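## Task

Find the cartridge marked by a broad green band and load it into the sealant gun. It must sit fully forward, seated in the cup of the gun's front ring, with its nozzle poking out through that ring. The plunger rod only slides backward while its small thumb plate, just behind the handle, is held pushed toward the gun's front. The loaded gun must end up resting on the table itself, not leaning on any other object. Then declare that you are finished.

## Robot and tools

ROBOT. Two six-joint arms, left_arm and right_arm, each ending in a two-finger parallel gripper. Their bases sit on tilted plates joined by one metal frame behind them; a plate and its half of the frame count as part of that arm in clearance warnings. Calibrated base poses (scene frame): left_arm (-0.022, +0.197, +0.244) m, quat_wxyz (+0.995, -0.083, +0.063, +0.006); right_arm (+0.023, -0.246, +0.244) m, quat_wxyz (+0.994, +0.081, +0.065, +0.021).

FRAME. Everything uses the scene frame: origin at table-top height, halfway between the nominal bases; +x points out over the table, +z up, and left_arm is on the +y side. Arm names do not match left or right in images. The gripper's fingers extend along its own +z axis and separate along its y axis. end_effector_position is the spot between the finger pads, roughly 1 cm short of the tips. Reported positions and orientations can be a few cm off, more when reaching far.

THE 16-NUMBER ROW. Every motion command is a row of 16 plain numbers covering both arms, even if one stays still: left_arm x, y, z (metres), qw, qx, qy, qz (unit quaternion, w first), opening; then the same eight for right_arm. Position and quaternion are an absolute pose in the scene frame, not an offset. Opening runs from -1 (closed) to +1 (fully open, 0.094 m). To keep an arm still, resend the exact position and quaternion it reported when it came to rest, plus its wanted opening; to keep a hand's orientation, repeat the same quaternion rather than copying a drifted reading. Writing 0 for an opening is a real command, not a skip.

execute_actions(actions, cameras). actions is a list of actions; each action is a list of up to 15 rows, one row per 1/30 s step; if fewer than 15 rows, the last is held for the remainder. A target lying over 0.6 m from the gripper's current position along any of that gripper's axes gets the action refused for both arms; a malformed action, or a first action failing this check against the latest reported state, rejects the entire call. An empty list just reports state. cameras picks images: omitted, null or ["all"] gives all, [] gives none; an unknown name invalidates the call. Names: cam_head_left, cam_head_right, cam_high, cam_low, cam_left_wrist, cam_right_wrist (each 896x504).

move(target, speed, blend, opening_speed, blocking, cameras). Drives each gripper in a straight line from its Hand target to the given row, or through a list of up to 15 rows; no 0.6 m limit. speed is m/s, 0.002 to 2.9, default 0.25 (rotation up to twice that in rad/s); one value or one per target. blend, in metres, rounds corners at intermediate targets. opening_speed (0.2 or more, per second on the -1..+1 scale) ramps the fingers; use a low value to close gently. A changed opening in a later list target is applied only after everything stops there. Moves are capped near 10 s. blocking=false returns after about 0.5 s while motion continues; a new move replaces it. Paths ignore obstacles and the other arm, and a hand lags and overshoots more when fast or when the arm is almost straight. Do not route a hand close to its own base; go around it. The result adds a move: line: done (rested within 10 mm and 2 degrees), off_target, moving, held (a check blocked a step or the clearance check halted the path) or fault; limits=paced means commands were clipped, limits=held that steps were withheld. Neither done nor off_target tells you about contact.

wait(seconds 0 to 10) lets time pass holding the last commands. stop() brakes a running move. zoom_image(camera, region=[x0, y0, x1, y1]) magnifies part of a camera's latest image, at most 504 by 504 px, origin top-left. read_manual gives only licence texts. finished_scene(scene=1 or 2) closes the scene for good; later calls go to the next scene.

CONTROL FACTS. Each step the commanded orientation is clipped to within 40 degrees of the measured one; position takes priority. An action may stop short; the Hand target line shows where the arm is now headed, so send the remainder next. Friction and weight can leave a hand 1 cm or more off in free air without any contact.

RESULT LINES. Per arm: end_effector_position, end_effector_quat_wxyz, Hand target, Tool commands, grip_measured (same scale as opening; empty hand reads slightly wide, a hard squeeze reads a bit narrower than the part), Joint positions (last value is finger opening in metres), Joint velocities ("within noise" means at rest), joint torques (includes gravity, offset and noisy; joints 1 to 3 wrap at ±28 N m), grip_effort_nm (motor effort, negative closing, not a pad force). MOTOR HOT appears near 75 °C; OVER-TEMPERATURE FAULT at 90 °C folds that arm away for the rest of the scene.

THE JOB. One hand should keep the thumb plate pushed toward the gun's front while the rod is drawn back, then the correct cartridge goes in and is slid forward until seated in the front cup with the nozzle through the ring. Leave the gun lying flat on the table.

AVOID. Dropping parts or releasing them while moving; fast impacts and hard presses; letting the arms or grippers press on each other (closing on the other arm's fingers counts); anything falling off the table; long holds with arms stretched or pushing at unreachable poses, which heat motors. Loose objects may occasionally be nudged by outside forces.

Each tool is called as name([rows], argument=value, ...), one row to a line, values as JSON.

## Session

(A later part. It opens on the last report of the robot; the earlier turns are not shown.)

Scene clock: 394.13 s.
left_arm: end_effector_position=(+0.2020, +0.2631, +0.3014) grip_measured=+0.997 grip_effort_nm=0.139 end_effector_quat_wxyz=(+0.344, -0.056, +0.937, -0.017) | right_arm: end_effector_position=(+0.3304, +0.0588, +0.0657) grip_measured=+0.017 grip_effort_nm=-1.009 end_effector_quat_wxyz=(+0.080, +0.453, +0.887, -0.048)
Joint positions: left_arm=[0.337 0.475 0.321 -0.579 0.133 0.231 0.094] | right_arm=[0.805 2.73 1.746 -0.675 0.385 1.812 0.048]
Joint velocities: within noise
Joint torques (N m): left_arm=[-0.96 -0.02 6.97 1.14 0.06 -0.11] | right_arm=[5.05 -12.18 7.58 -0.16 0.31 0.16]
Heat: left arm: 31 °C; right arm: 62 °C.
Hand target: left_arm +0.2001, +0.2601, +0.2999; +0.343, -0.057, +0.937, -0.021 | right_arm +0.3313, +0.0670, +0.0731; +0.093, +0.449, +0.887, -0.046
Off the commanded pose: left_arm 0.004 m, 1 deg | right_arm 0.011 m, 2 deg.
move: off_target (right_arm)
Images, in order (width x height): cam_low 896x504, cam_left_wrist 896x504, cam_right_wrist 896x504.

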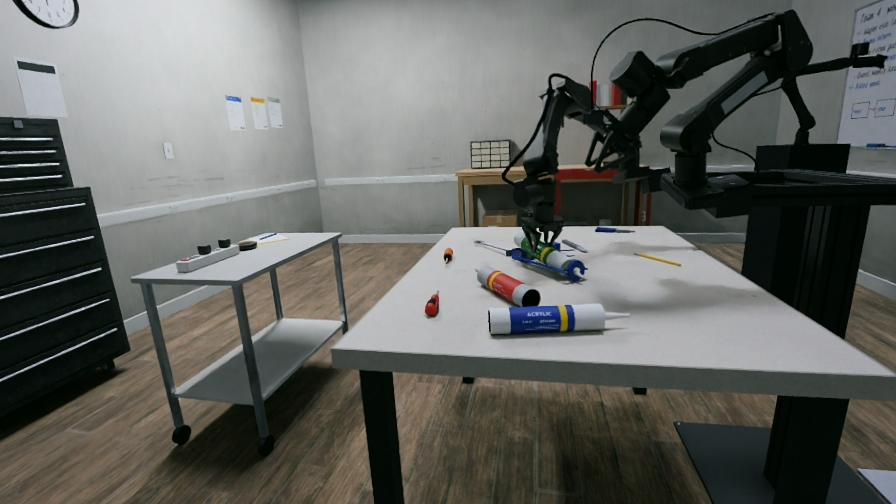

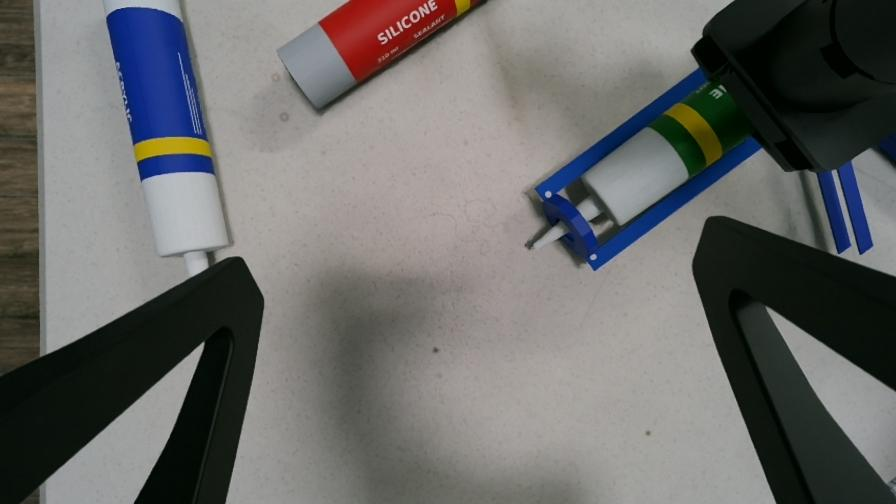

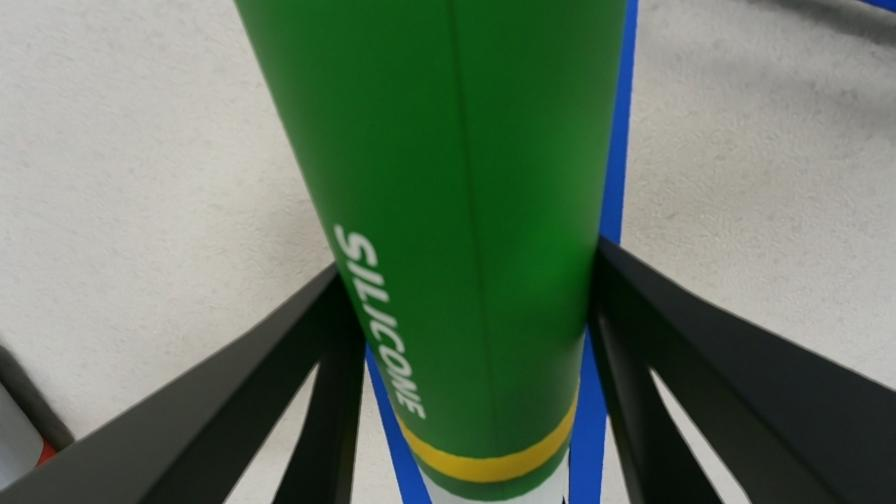

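move(target=[0.20, 0.26, 0.30, 0.343, -0.057, 0.937, -0.021, 1.0, 0.320, 0.077, 0.065, 0.0932, 0.4495, 0.8871, -0.0472, 0.0], speed=0.04, cameras=["cam_low","cam_left_wrist","cam_right_wrist"])

zoom_image(camera="cam_left_wrist", region=[500, 100, 700, 280])

zoom_image(camera="cam_low", region=[480, 200, 620, 290])

Scene clock: 403.17 s.
left_arm: end_effector_position=(+0.2020, +0.2631, +0.3014) grip_measured=+0.997 grip_effort_nm=0.139 end_effector_quat_wxyz=(+0.344, -0.056, +0.937, -0.017) | right_arm: end_effector_position=(+0.3209, +0.0702, +0.0610) grip_measured=+0.017 grip_effort_nm=-1.004 end_effector_quat_wxyz=(+0.082, +0.452, +0.887, -0.046)
Joint positions: left_arm=[0.337 0.475 0.321 -0.579 0.133 0.231 0.094] | right_arm=[0.836 2.758 1.769 -0.677 0.385 1.842 0.048]
Joint velocities: within noise
Joint torques (N m): left_arm=[-0.92 -0.06 6.9 1.17 0.07 -0.11] | right_arm=[4.77 -11.82 7.43 -0.13 0.3 0.19]
Heat: left arm: 31 °C; right arm: 63 °C.
Hand target: left_arm +0.2001, +0.2601, +0.2999; +0.343, -0.057, +0.937, -0.021 | right_arm +0.3199, +0.0769, +0.0651; +0.093, +0.449, +0.887, -0.046
Off the commanded pose: left_arm 0.004 m, 1 deg | right_arm 0.008 m, 1 deg.
move: done
Images, in order (width x height): cam_low 896x504, cam_left_wrist 896x504, cam_right_wrist 896x504.

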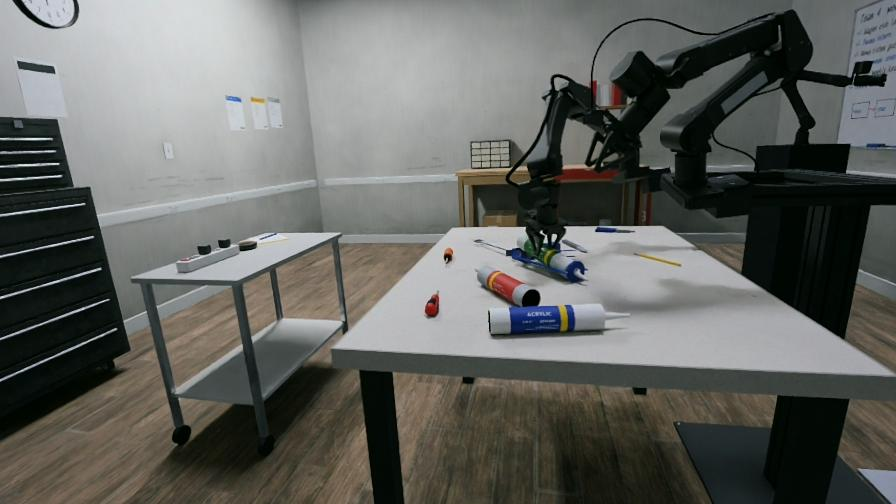

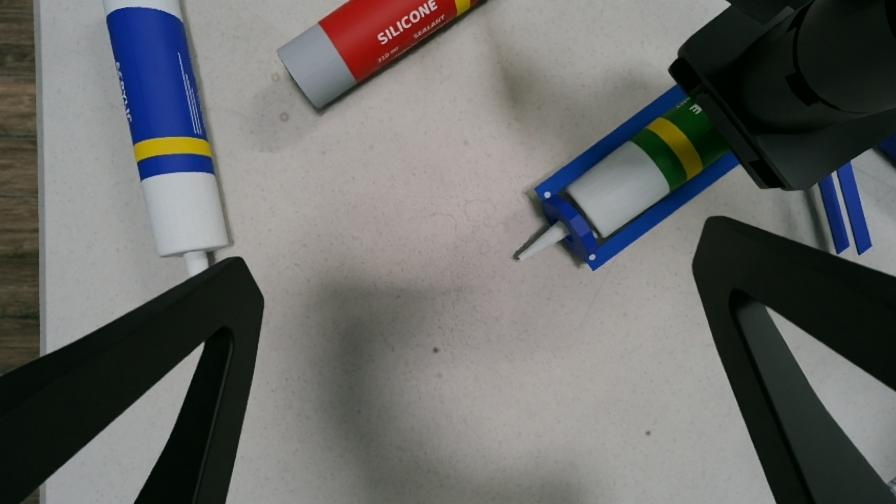

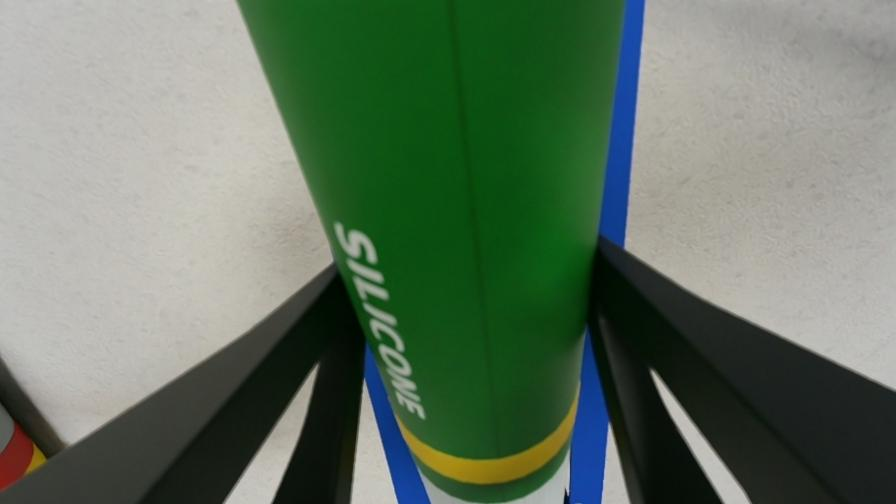

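Scaled by 2.520 from the camera's 896x504 image, which has a finer 1280x720 frame.

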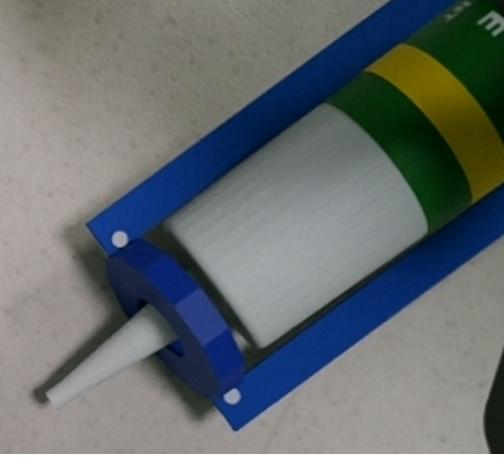

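Scaled by 3.600 from the camera's 896x504 image, which has a finer 1280x720 frame.

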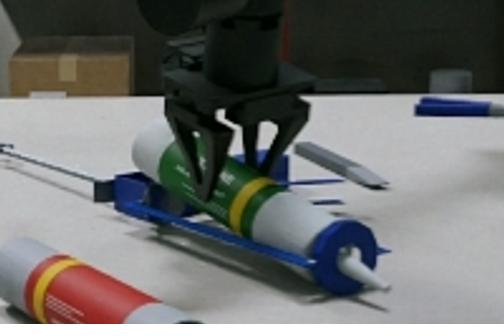

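move(target=[0.20, 0.26, 0.30, 0.343, -0.057, 0.937, -0.021, 1.0, 0.315, 0.084, 0.058, 0.0622, 0.4509, 0.8898, -0.0315, 0.0], speed=0.03, cameras=["cam_low","cam_left_wrist","cam_right_wrist"])

zoom_image(camera="cam_left_wrist", region=[500, 100, 700, 280])

zoom_image(camera="cam_low", region=[480, 200, 620, 290])

Scene clock: 414.37 s.
left_arm: end_effector_position=(+0.2020, +0.2631, +0.3014) grip_measured=+0.997 grip_effort_nm=0.144 end_effector_quat_wxyz=(+0.344, -0.056, +0.937, -0.017) | right_arm: end_effector_position=(+0.3156, +0.0755, +0.0598) grip_measured=+0.017 grip_effort_nm=-1.009 end_effector_quat_wxyz=(+0.062, +0.454, +0.888, -0.040)
Joint positions: left_arm=[0.337 0.475 0.321 -0.579 0.133 0.231 0.094] | right_arm=[0.836 2.758 1.769 -0.673 0.343 1.842 0.048]
Joint velocities: within noise
Joint torques (N m): left_arm=[-0.99 -0.03 6.97 1.14 0.07 -0.11] | right_arm=[3.74 -11.6 6.28 0.24 0.03 -0.01]
Heat: left arm: 31 °C; right arm: 64 °C.
Hand target: left_arm +0.2001, +0.2601, +0.3000; +0.343, -0.057, +0.937, -0.021 | right_arm +0.3149, +0.0839, +0.0582; +0.062, +0.451, +0.890, -0.031
Off the commanded pose: left_arm 0.004 m, 1 deg | right_arm 0.009 m, 1 deg.
move: done
Images, in order (width x height): cam_low 896x504, cam_left_wrist 896x504, cam_right_wrist 896x504.

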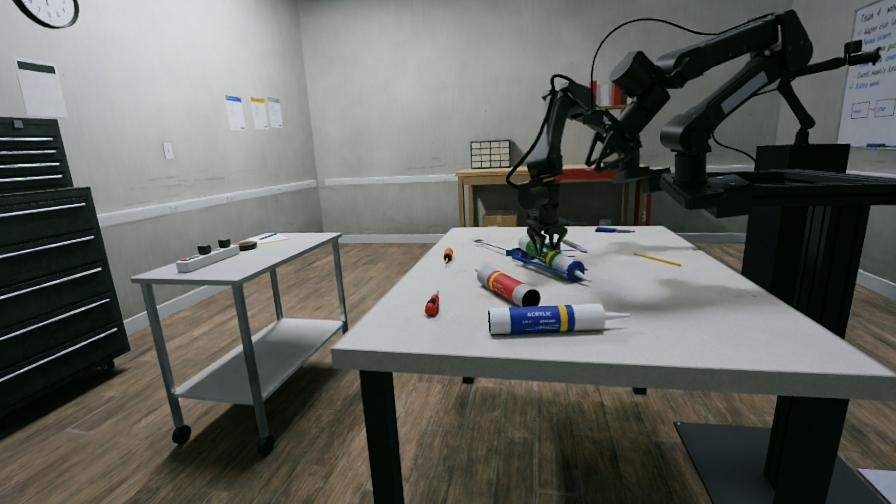

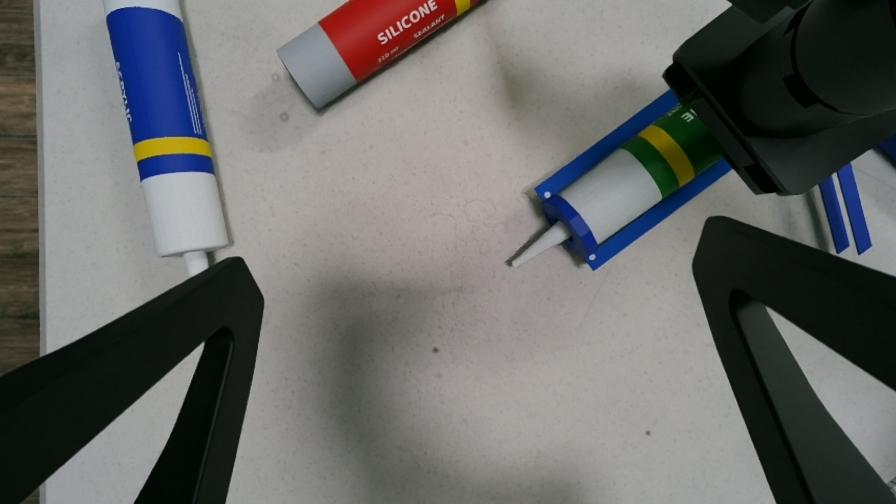

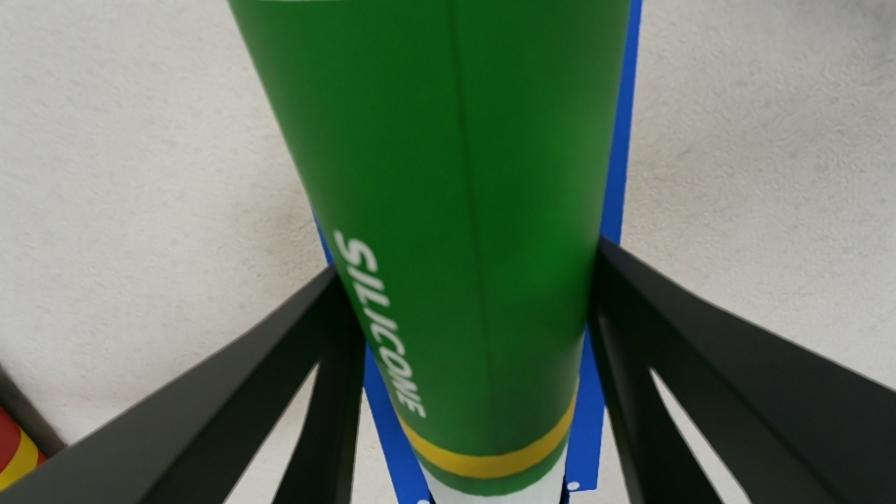

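Scaled by 2.520 from the camera's 896x504 image, which has a finer 1280x720 frame.

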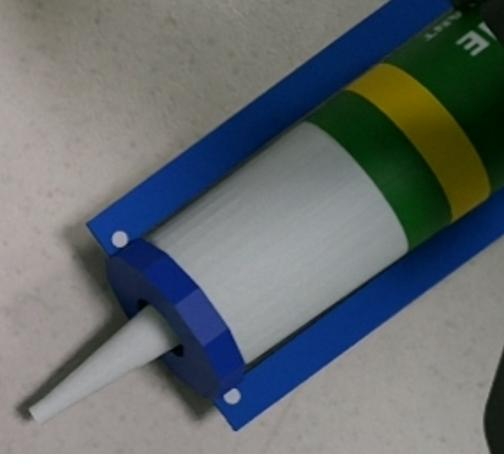

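Scaled by 3.600 from the camera's 896x504 image, which has a finer 1280x720 frame.

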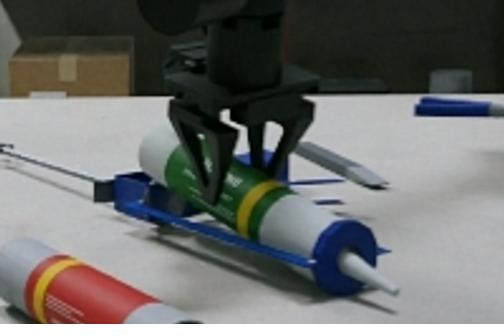

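move(target=[0.20, 0.26, 0.30, 0.343, -0.057, 0.937, -0.021, 1.0, 0.311, 0.090, 0.054, 0.0467, 0.4515, 0.8909, -0.0237, 0.0], speed=0.03, cameras=["cam_low","cam_left_wrist","cam_right_wrist"])

zoom_image(camera="cam_left_wrist", region=[500, 100, 700, 280])

zoom_image(camera="cam_low", region=[480, 200, 620, 290])

Scene clock: 422.80 s.
left_arm: end_effector_position=(+0.2020, +0.2631, +0.3014) grip_measured=+0.997 grip_effort_nm=0.139 end_effector_quat_wxyz=(+0.344, -0.056, +0.937, -0.017) | right_arm: end_effector_position=(+0.3090, +0.0798, +0.0516) grip_measured=+0.017 grip_effort_nm=-1.004 end_effector_quat_wxyz=(+0.045, +0.454, +0.889, -0.036)
Joint positions: left_arm=[0.337 0.475 0.321 -0.579 0.133 0.231 0.094] | right_arm=[0.836 2.776 1.769 -0.655 0.308 1.84 0.048]
Joint velocities: within noise
Joint torques (N m): left_arm=[-0.96 -0.05 6.9 1.14 0.09 -0.11] | right_arm=[3.82 -12.26 6.34 0.21 0.04 -0.01]
Heat: left arm: 31 °C; right arm: 64 °C.
Hand target: left_arm +0.2001, +0.2601, +0.3000; +0.343, -0.057, +0.937, -0.021 | right_arm +0.3109, +0.0899, +0.0542; +0.047, +0.451, +0.891, -0.024
Off the commanded pose: left_arm 0.004 m, 1 deg | right_arm 0.011 m, 1 deg.
move: off_target (right_arm)
Images, in order (width x height): cam_low 896x504, cam_left_wrist 896x504, cam_right_wrist 896x504.

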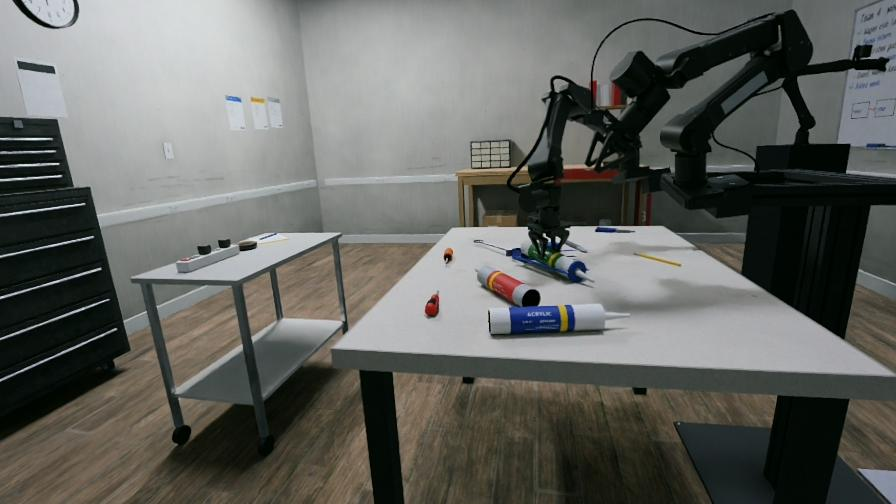

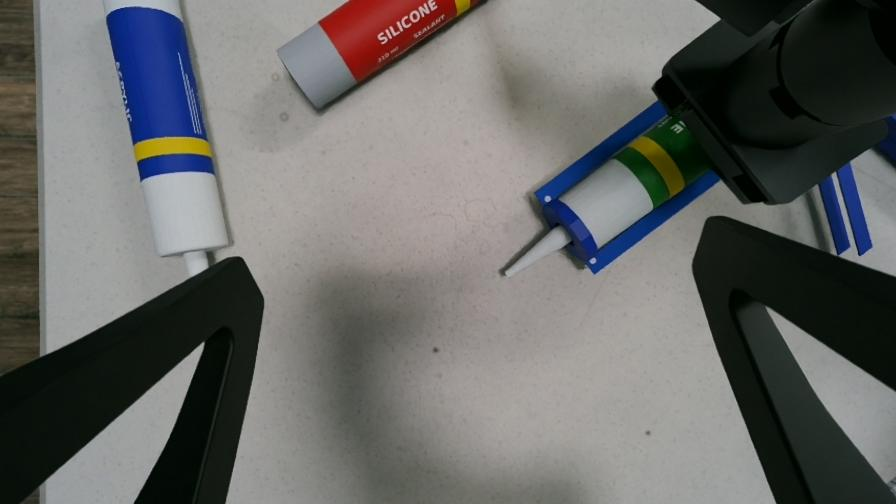

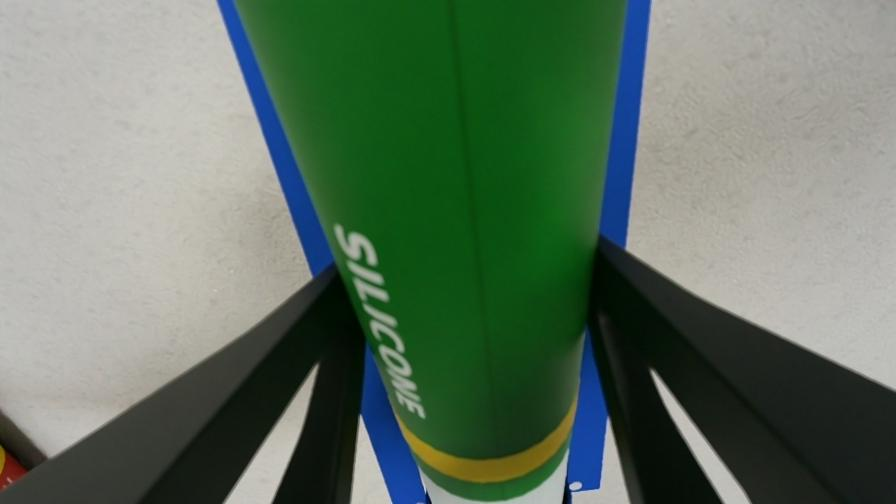

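Scaled by 2.520 from the camera's 896x504 image, which has a finer 1280x720 frame.

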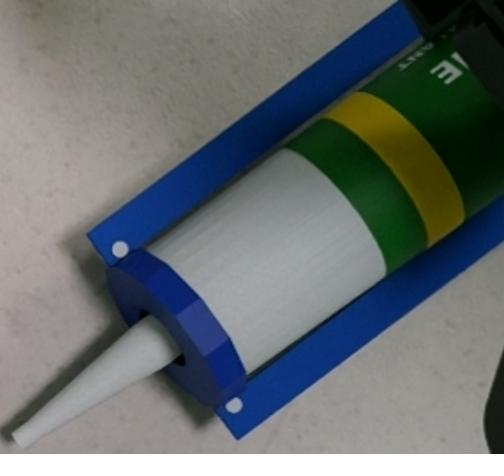

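Scaled by 3.600 from the camera's 896x504 image, which has a finer 1280x720 frame.

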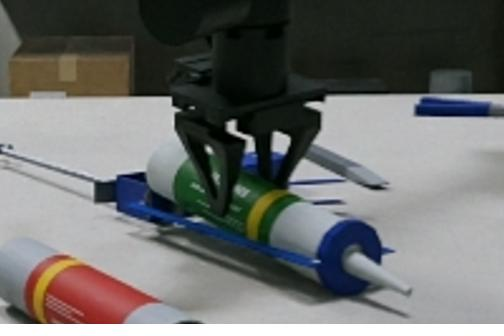

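move(target=[0.20, 0.26, 0.30, 0.343, -0.057, 0.937, -0.021, 1.0, 0.310, 0.094, 0.049, 0.0156, 0.4519, 0.8919, -0.0079, 0.0], speed=0.03, cameras=["cam_low","cam_left_wrist","cam_right_wrist"])

zoom_image(camera="cam_left_wrist", region=[500, 100, 700, 280])

zoom_image(camera="cam_low", region=[480, 200, 620, 290])

Scene clock: 427.80 s.
left_arm: end_effector_position=(+0.2019, +0.2631, +0.3013) grip_measured=+0.997 grip_effort_nm=0.144 end_effector_quat_wxyz=(+0.344, -0.056, +0.937, -0.017) | right_arm: end_effector_position=(+0.3085, +0.0857, +0.0496) grip_measured=+0.017 grip_effort_nm=-1.004 end_effector_quat_wxyz=(+0.021, +0.449, +0.893, -0.023)
Joint positions: left_arm=[0.337 0.475 0.321 -0.58 0.133 0.231 0.094] | right_arm=[0.825 2.776 1.769 -0.635 0.258 1.811 0.048]
Joint velocities: within noise
Joint torques (N m): left_arm=[-0.98 -0.13 7.02 1.17 0.08 -0.1] | right_arm=[2.97 -12.34 5.2 0.38 -0.15 0.05]
Heat: left arm: 30 °C; right arm: 65 °C.
Hand target: left_arm +0.2001, +0.2601, +0.2999; +0.343, -0.057, +0.937, -0.021 | right_arm +0.3099, +0.0939, +0.0493; +0.016, +0.452, +0.892, -0.008
Off the commanded pose: left_arm 0.004 m, 0 deg | right_arm 0.008 m, 2 deg.
move: done
Images, in order (width x height): cam_low 896x504, cam_left_wrist 896x504, cam_right_wrist 896x504.

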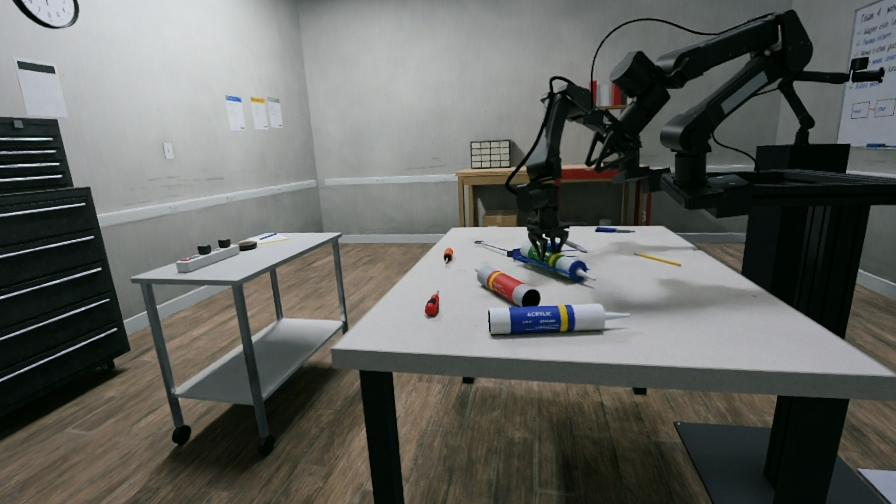

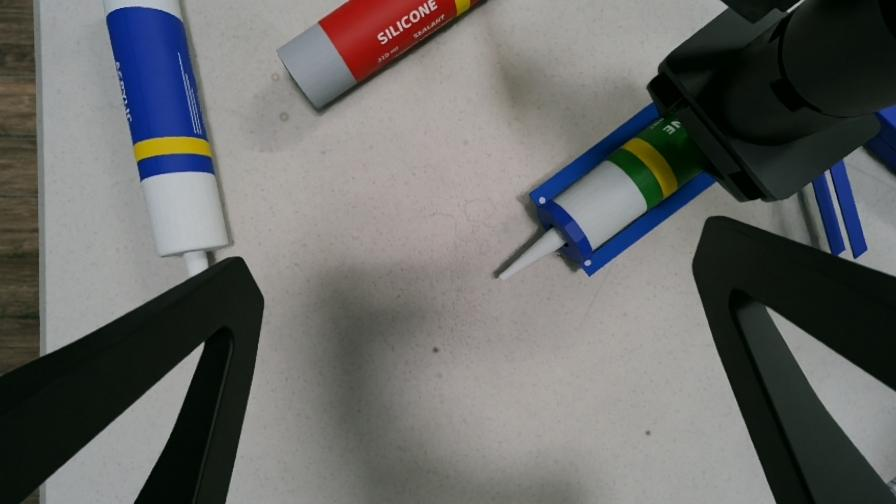

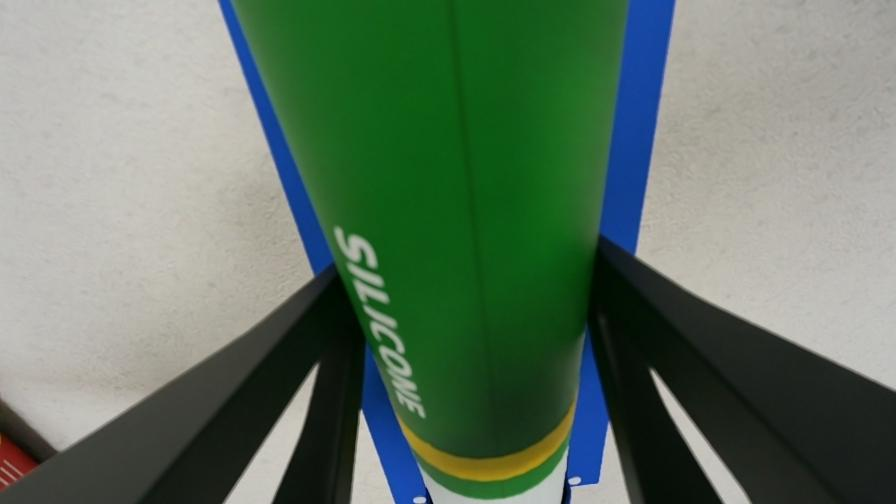

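Scaled by 2.520 from the camera's 896x504 image, which has a finer 1280x720 frame.

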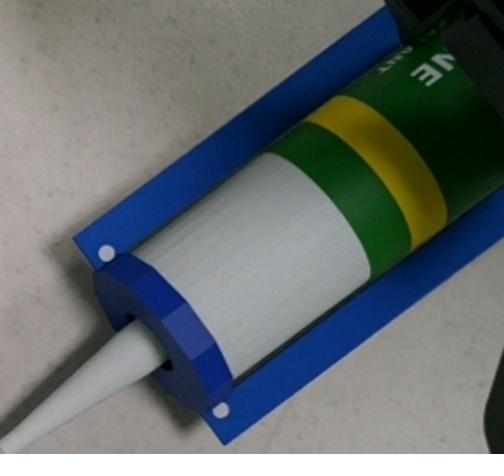

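Scaled by 3.600 from the camera's 896x504 image, which has a finer 1280x720 frame.

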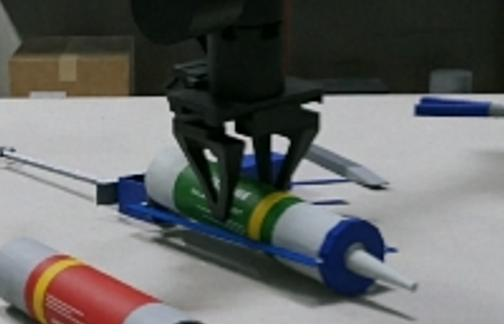

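wait(seconds=0.1)

zoom_image(camera="cam_head_right", region=[440, 160, 580, 260])

zoom_image(camera="cam_head_left", region=[430, 160, 570, 260])

zoom_image(camera="cam_low", region=[500, 225, 560, 275])

zoom_image(camera="cam_high", region=[400, 290, 560, 430])

Scene clock: 431.70 s.
left_arm: end_effector_position=(+0.2019, +0.2631, +0.3013) grip_measured=+0.997 grip_effort_nm=0.139 end_effector_quat_wxyz=(+0.344, -0.056, +0.937, -0.017) | right_arm: end_effector_position=(+0.3086, +0.0859, +0.0496) grip_measured=+0.017 grip_effort_nm=-1.004 end_effector_quat_wxyz=(+0.021, +0.449, +0.893, -0.023)
Joint positions: left_arm=[0.337 0.475 0.321 -0.58 0.133 0.231 0.094] | right_arm=[0.825 2.776 1.769 -0.634 0.257 1.81 0.048]
Joint velocities: within noise
Joint torques (N m): left_arm=[-0.99 -0.02 7.09 1.16 0.08 -0.1] | right_arm=[3.08 -12.31 5.19 0.38 -0.13 0.01]
Heat: left arm: 30 °C; right arm: 65 °C.
Hand target: left_arm +0.2001, +0.2601, +0.2999; +0.343, -0.057, +0.937, -0.021 | right_arm +0.3100, +0.0940, +0.0493; +0.016, +0.452, +0.892, -0.008
Tool commands: left_gripper/opening=+1.0 right_gripper/opening=+0.0
Off the commanded pose: left_arm 0.004 m, 0 deg | right_arm 0.008 m, 2 deg.
wait: 0.10 s; at rest from the start

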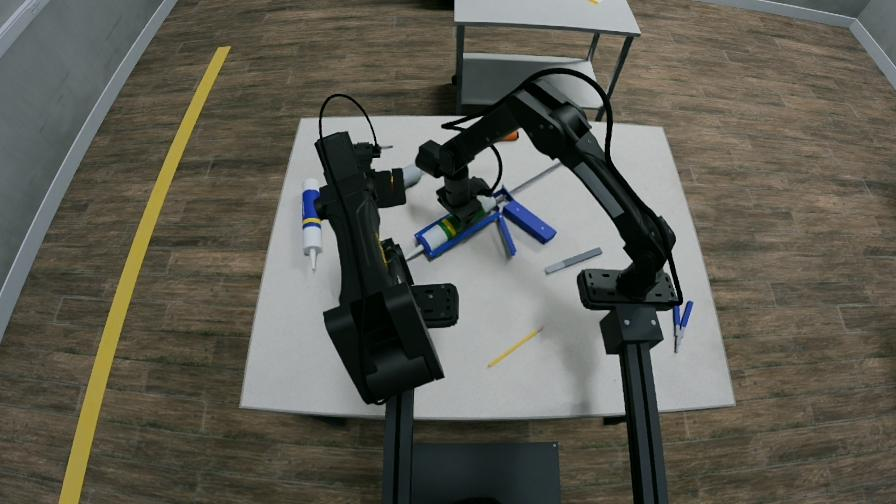

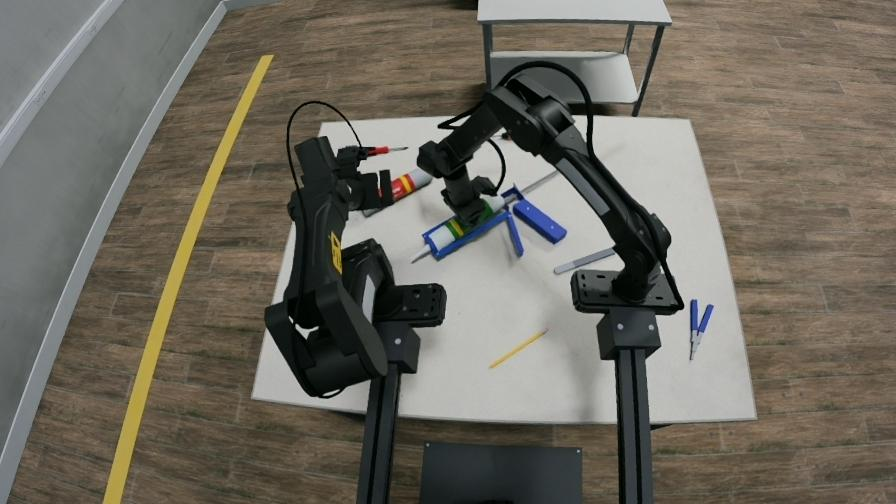

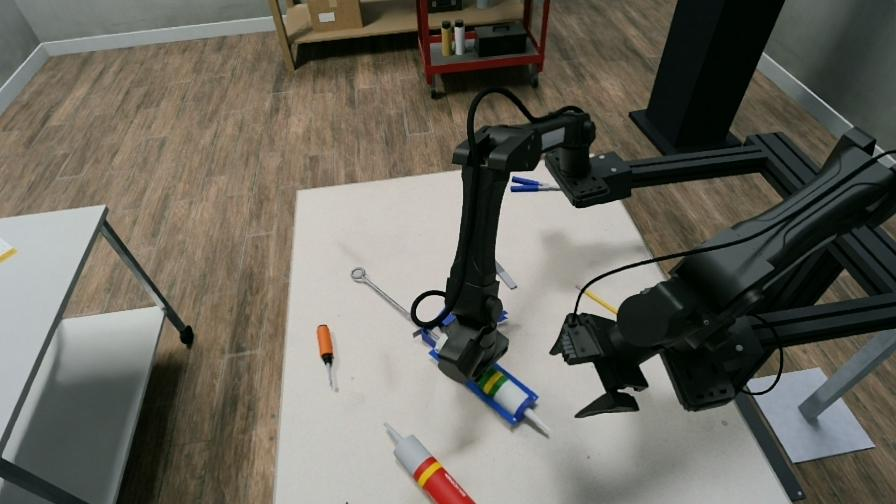

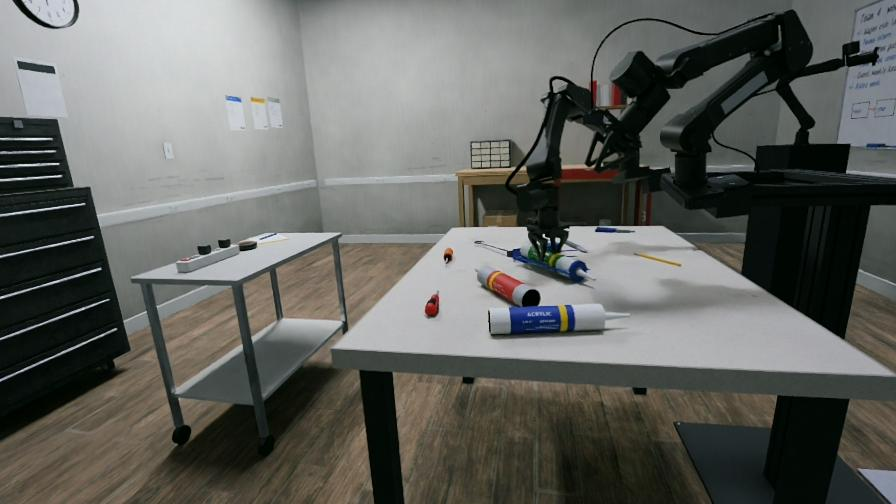

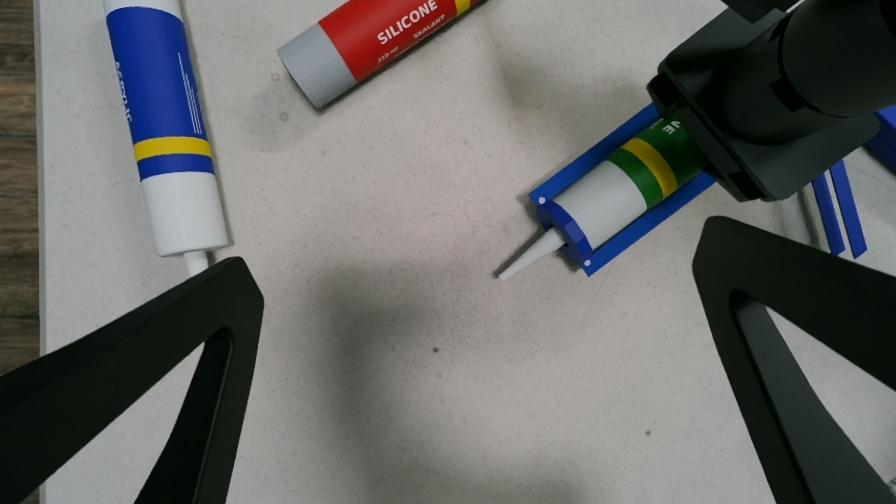

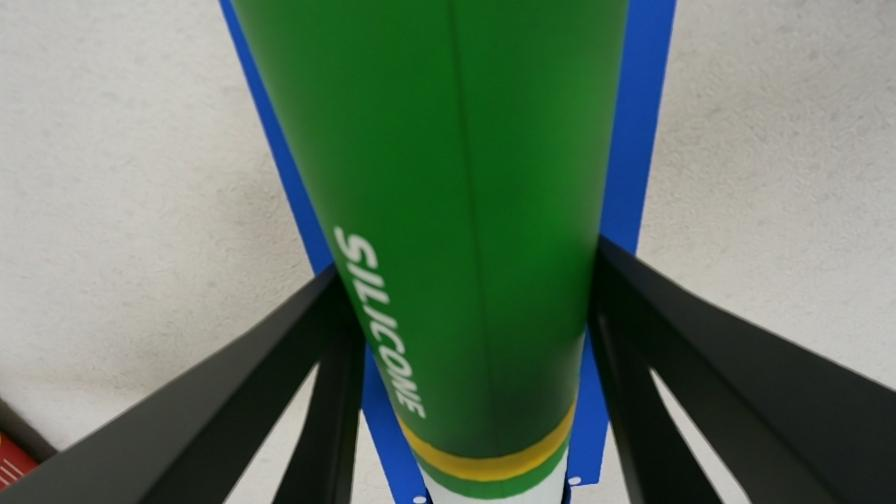

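Scaled by 3.600 from the camera's 896x504 image, which has a finer 1280x720 frame.

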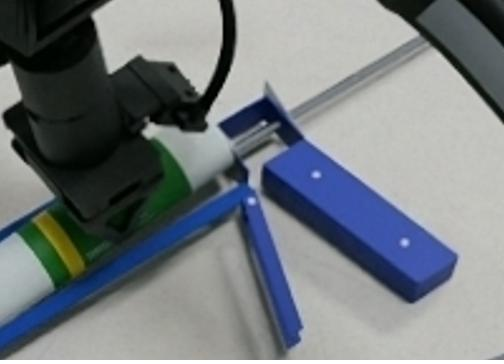

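Scaled by 3.600 from the camera's 896x504 image, which has a finer 1280x720 frame.

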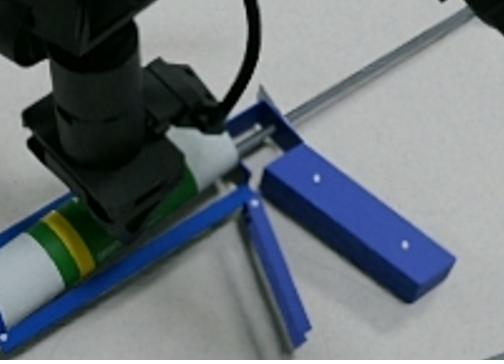

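Scaled by 8.400 from the camera's 896x504 image, which has a finer 1280x720 frame.

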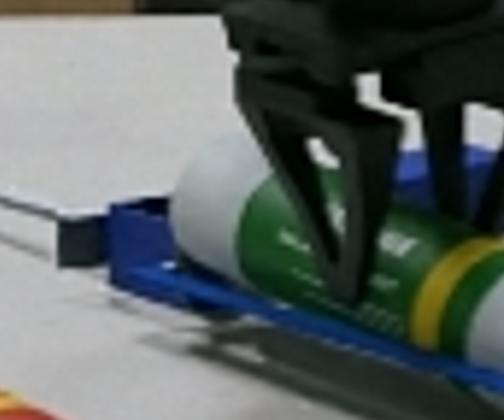

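Scaled by 3.150 from the camera's 896x504 image, which has a finer 1280x720 frame.

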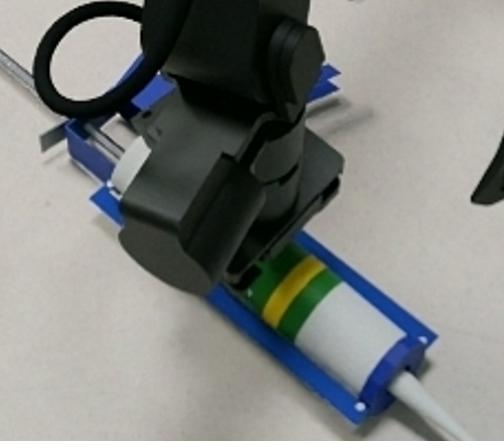

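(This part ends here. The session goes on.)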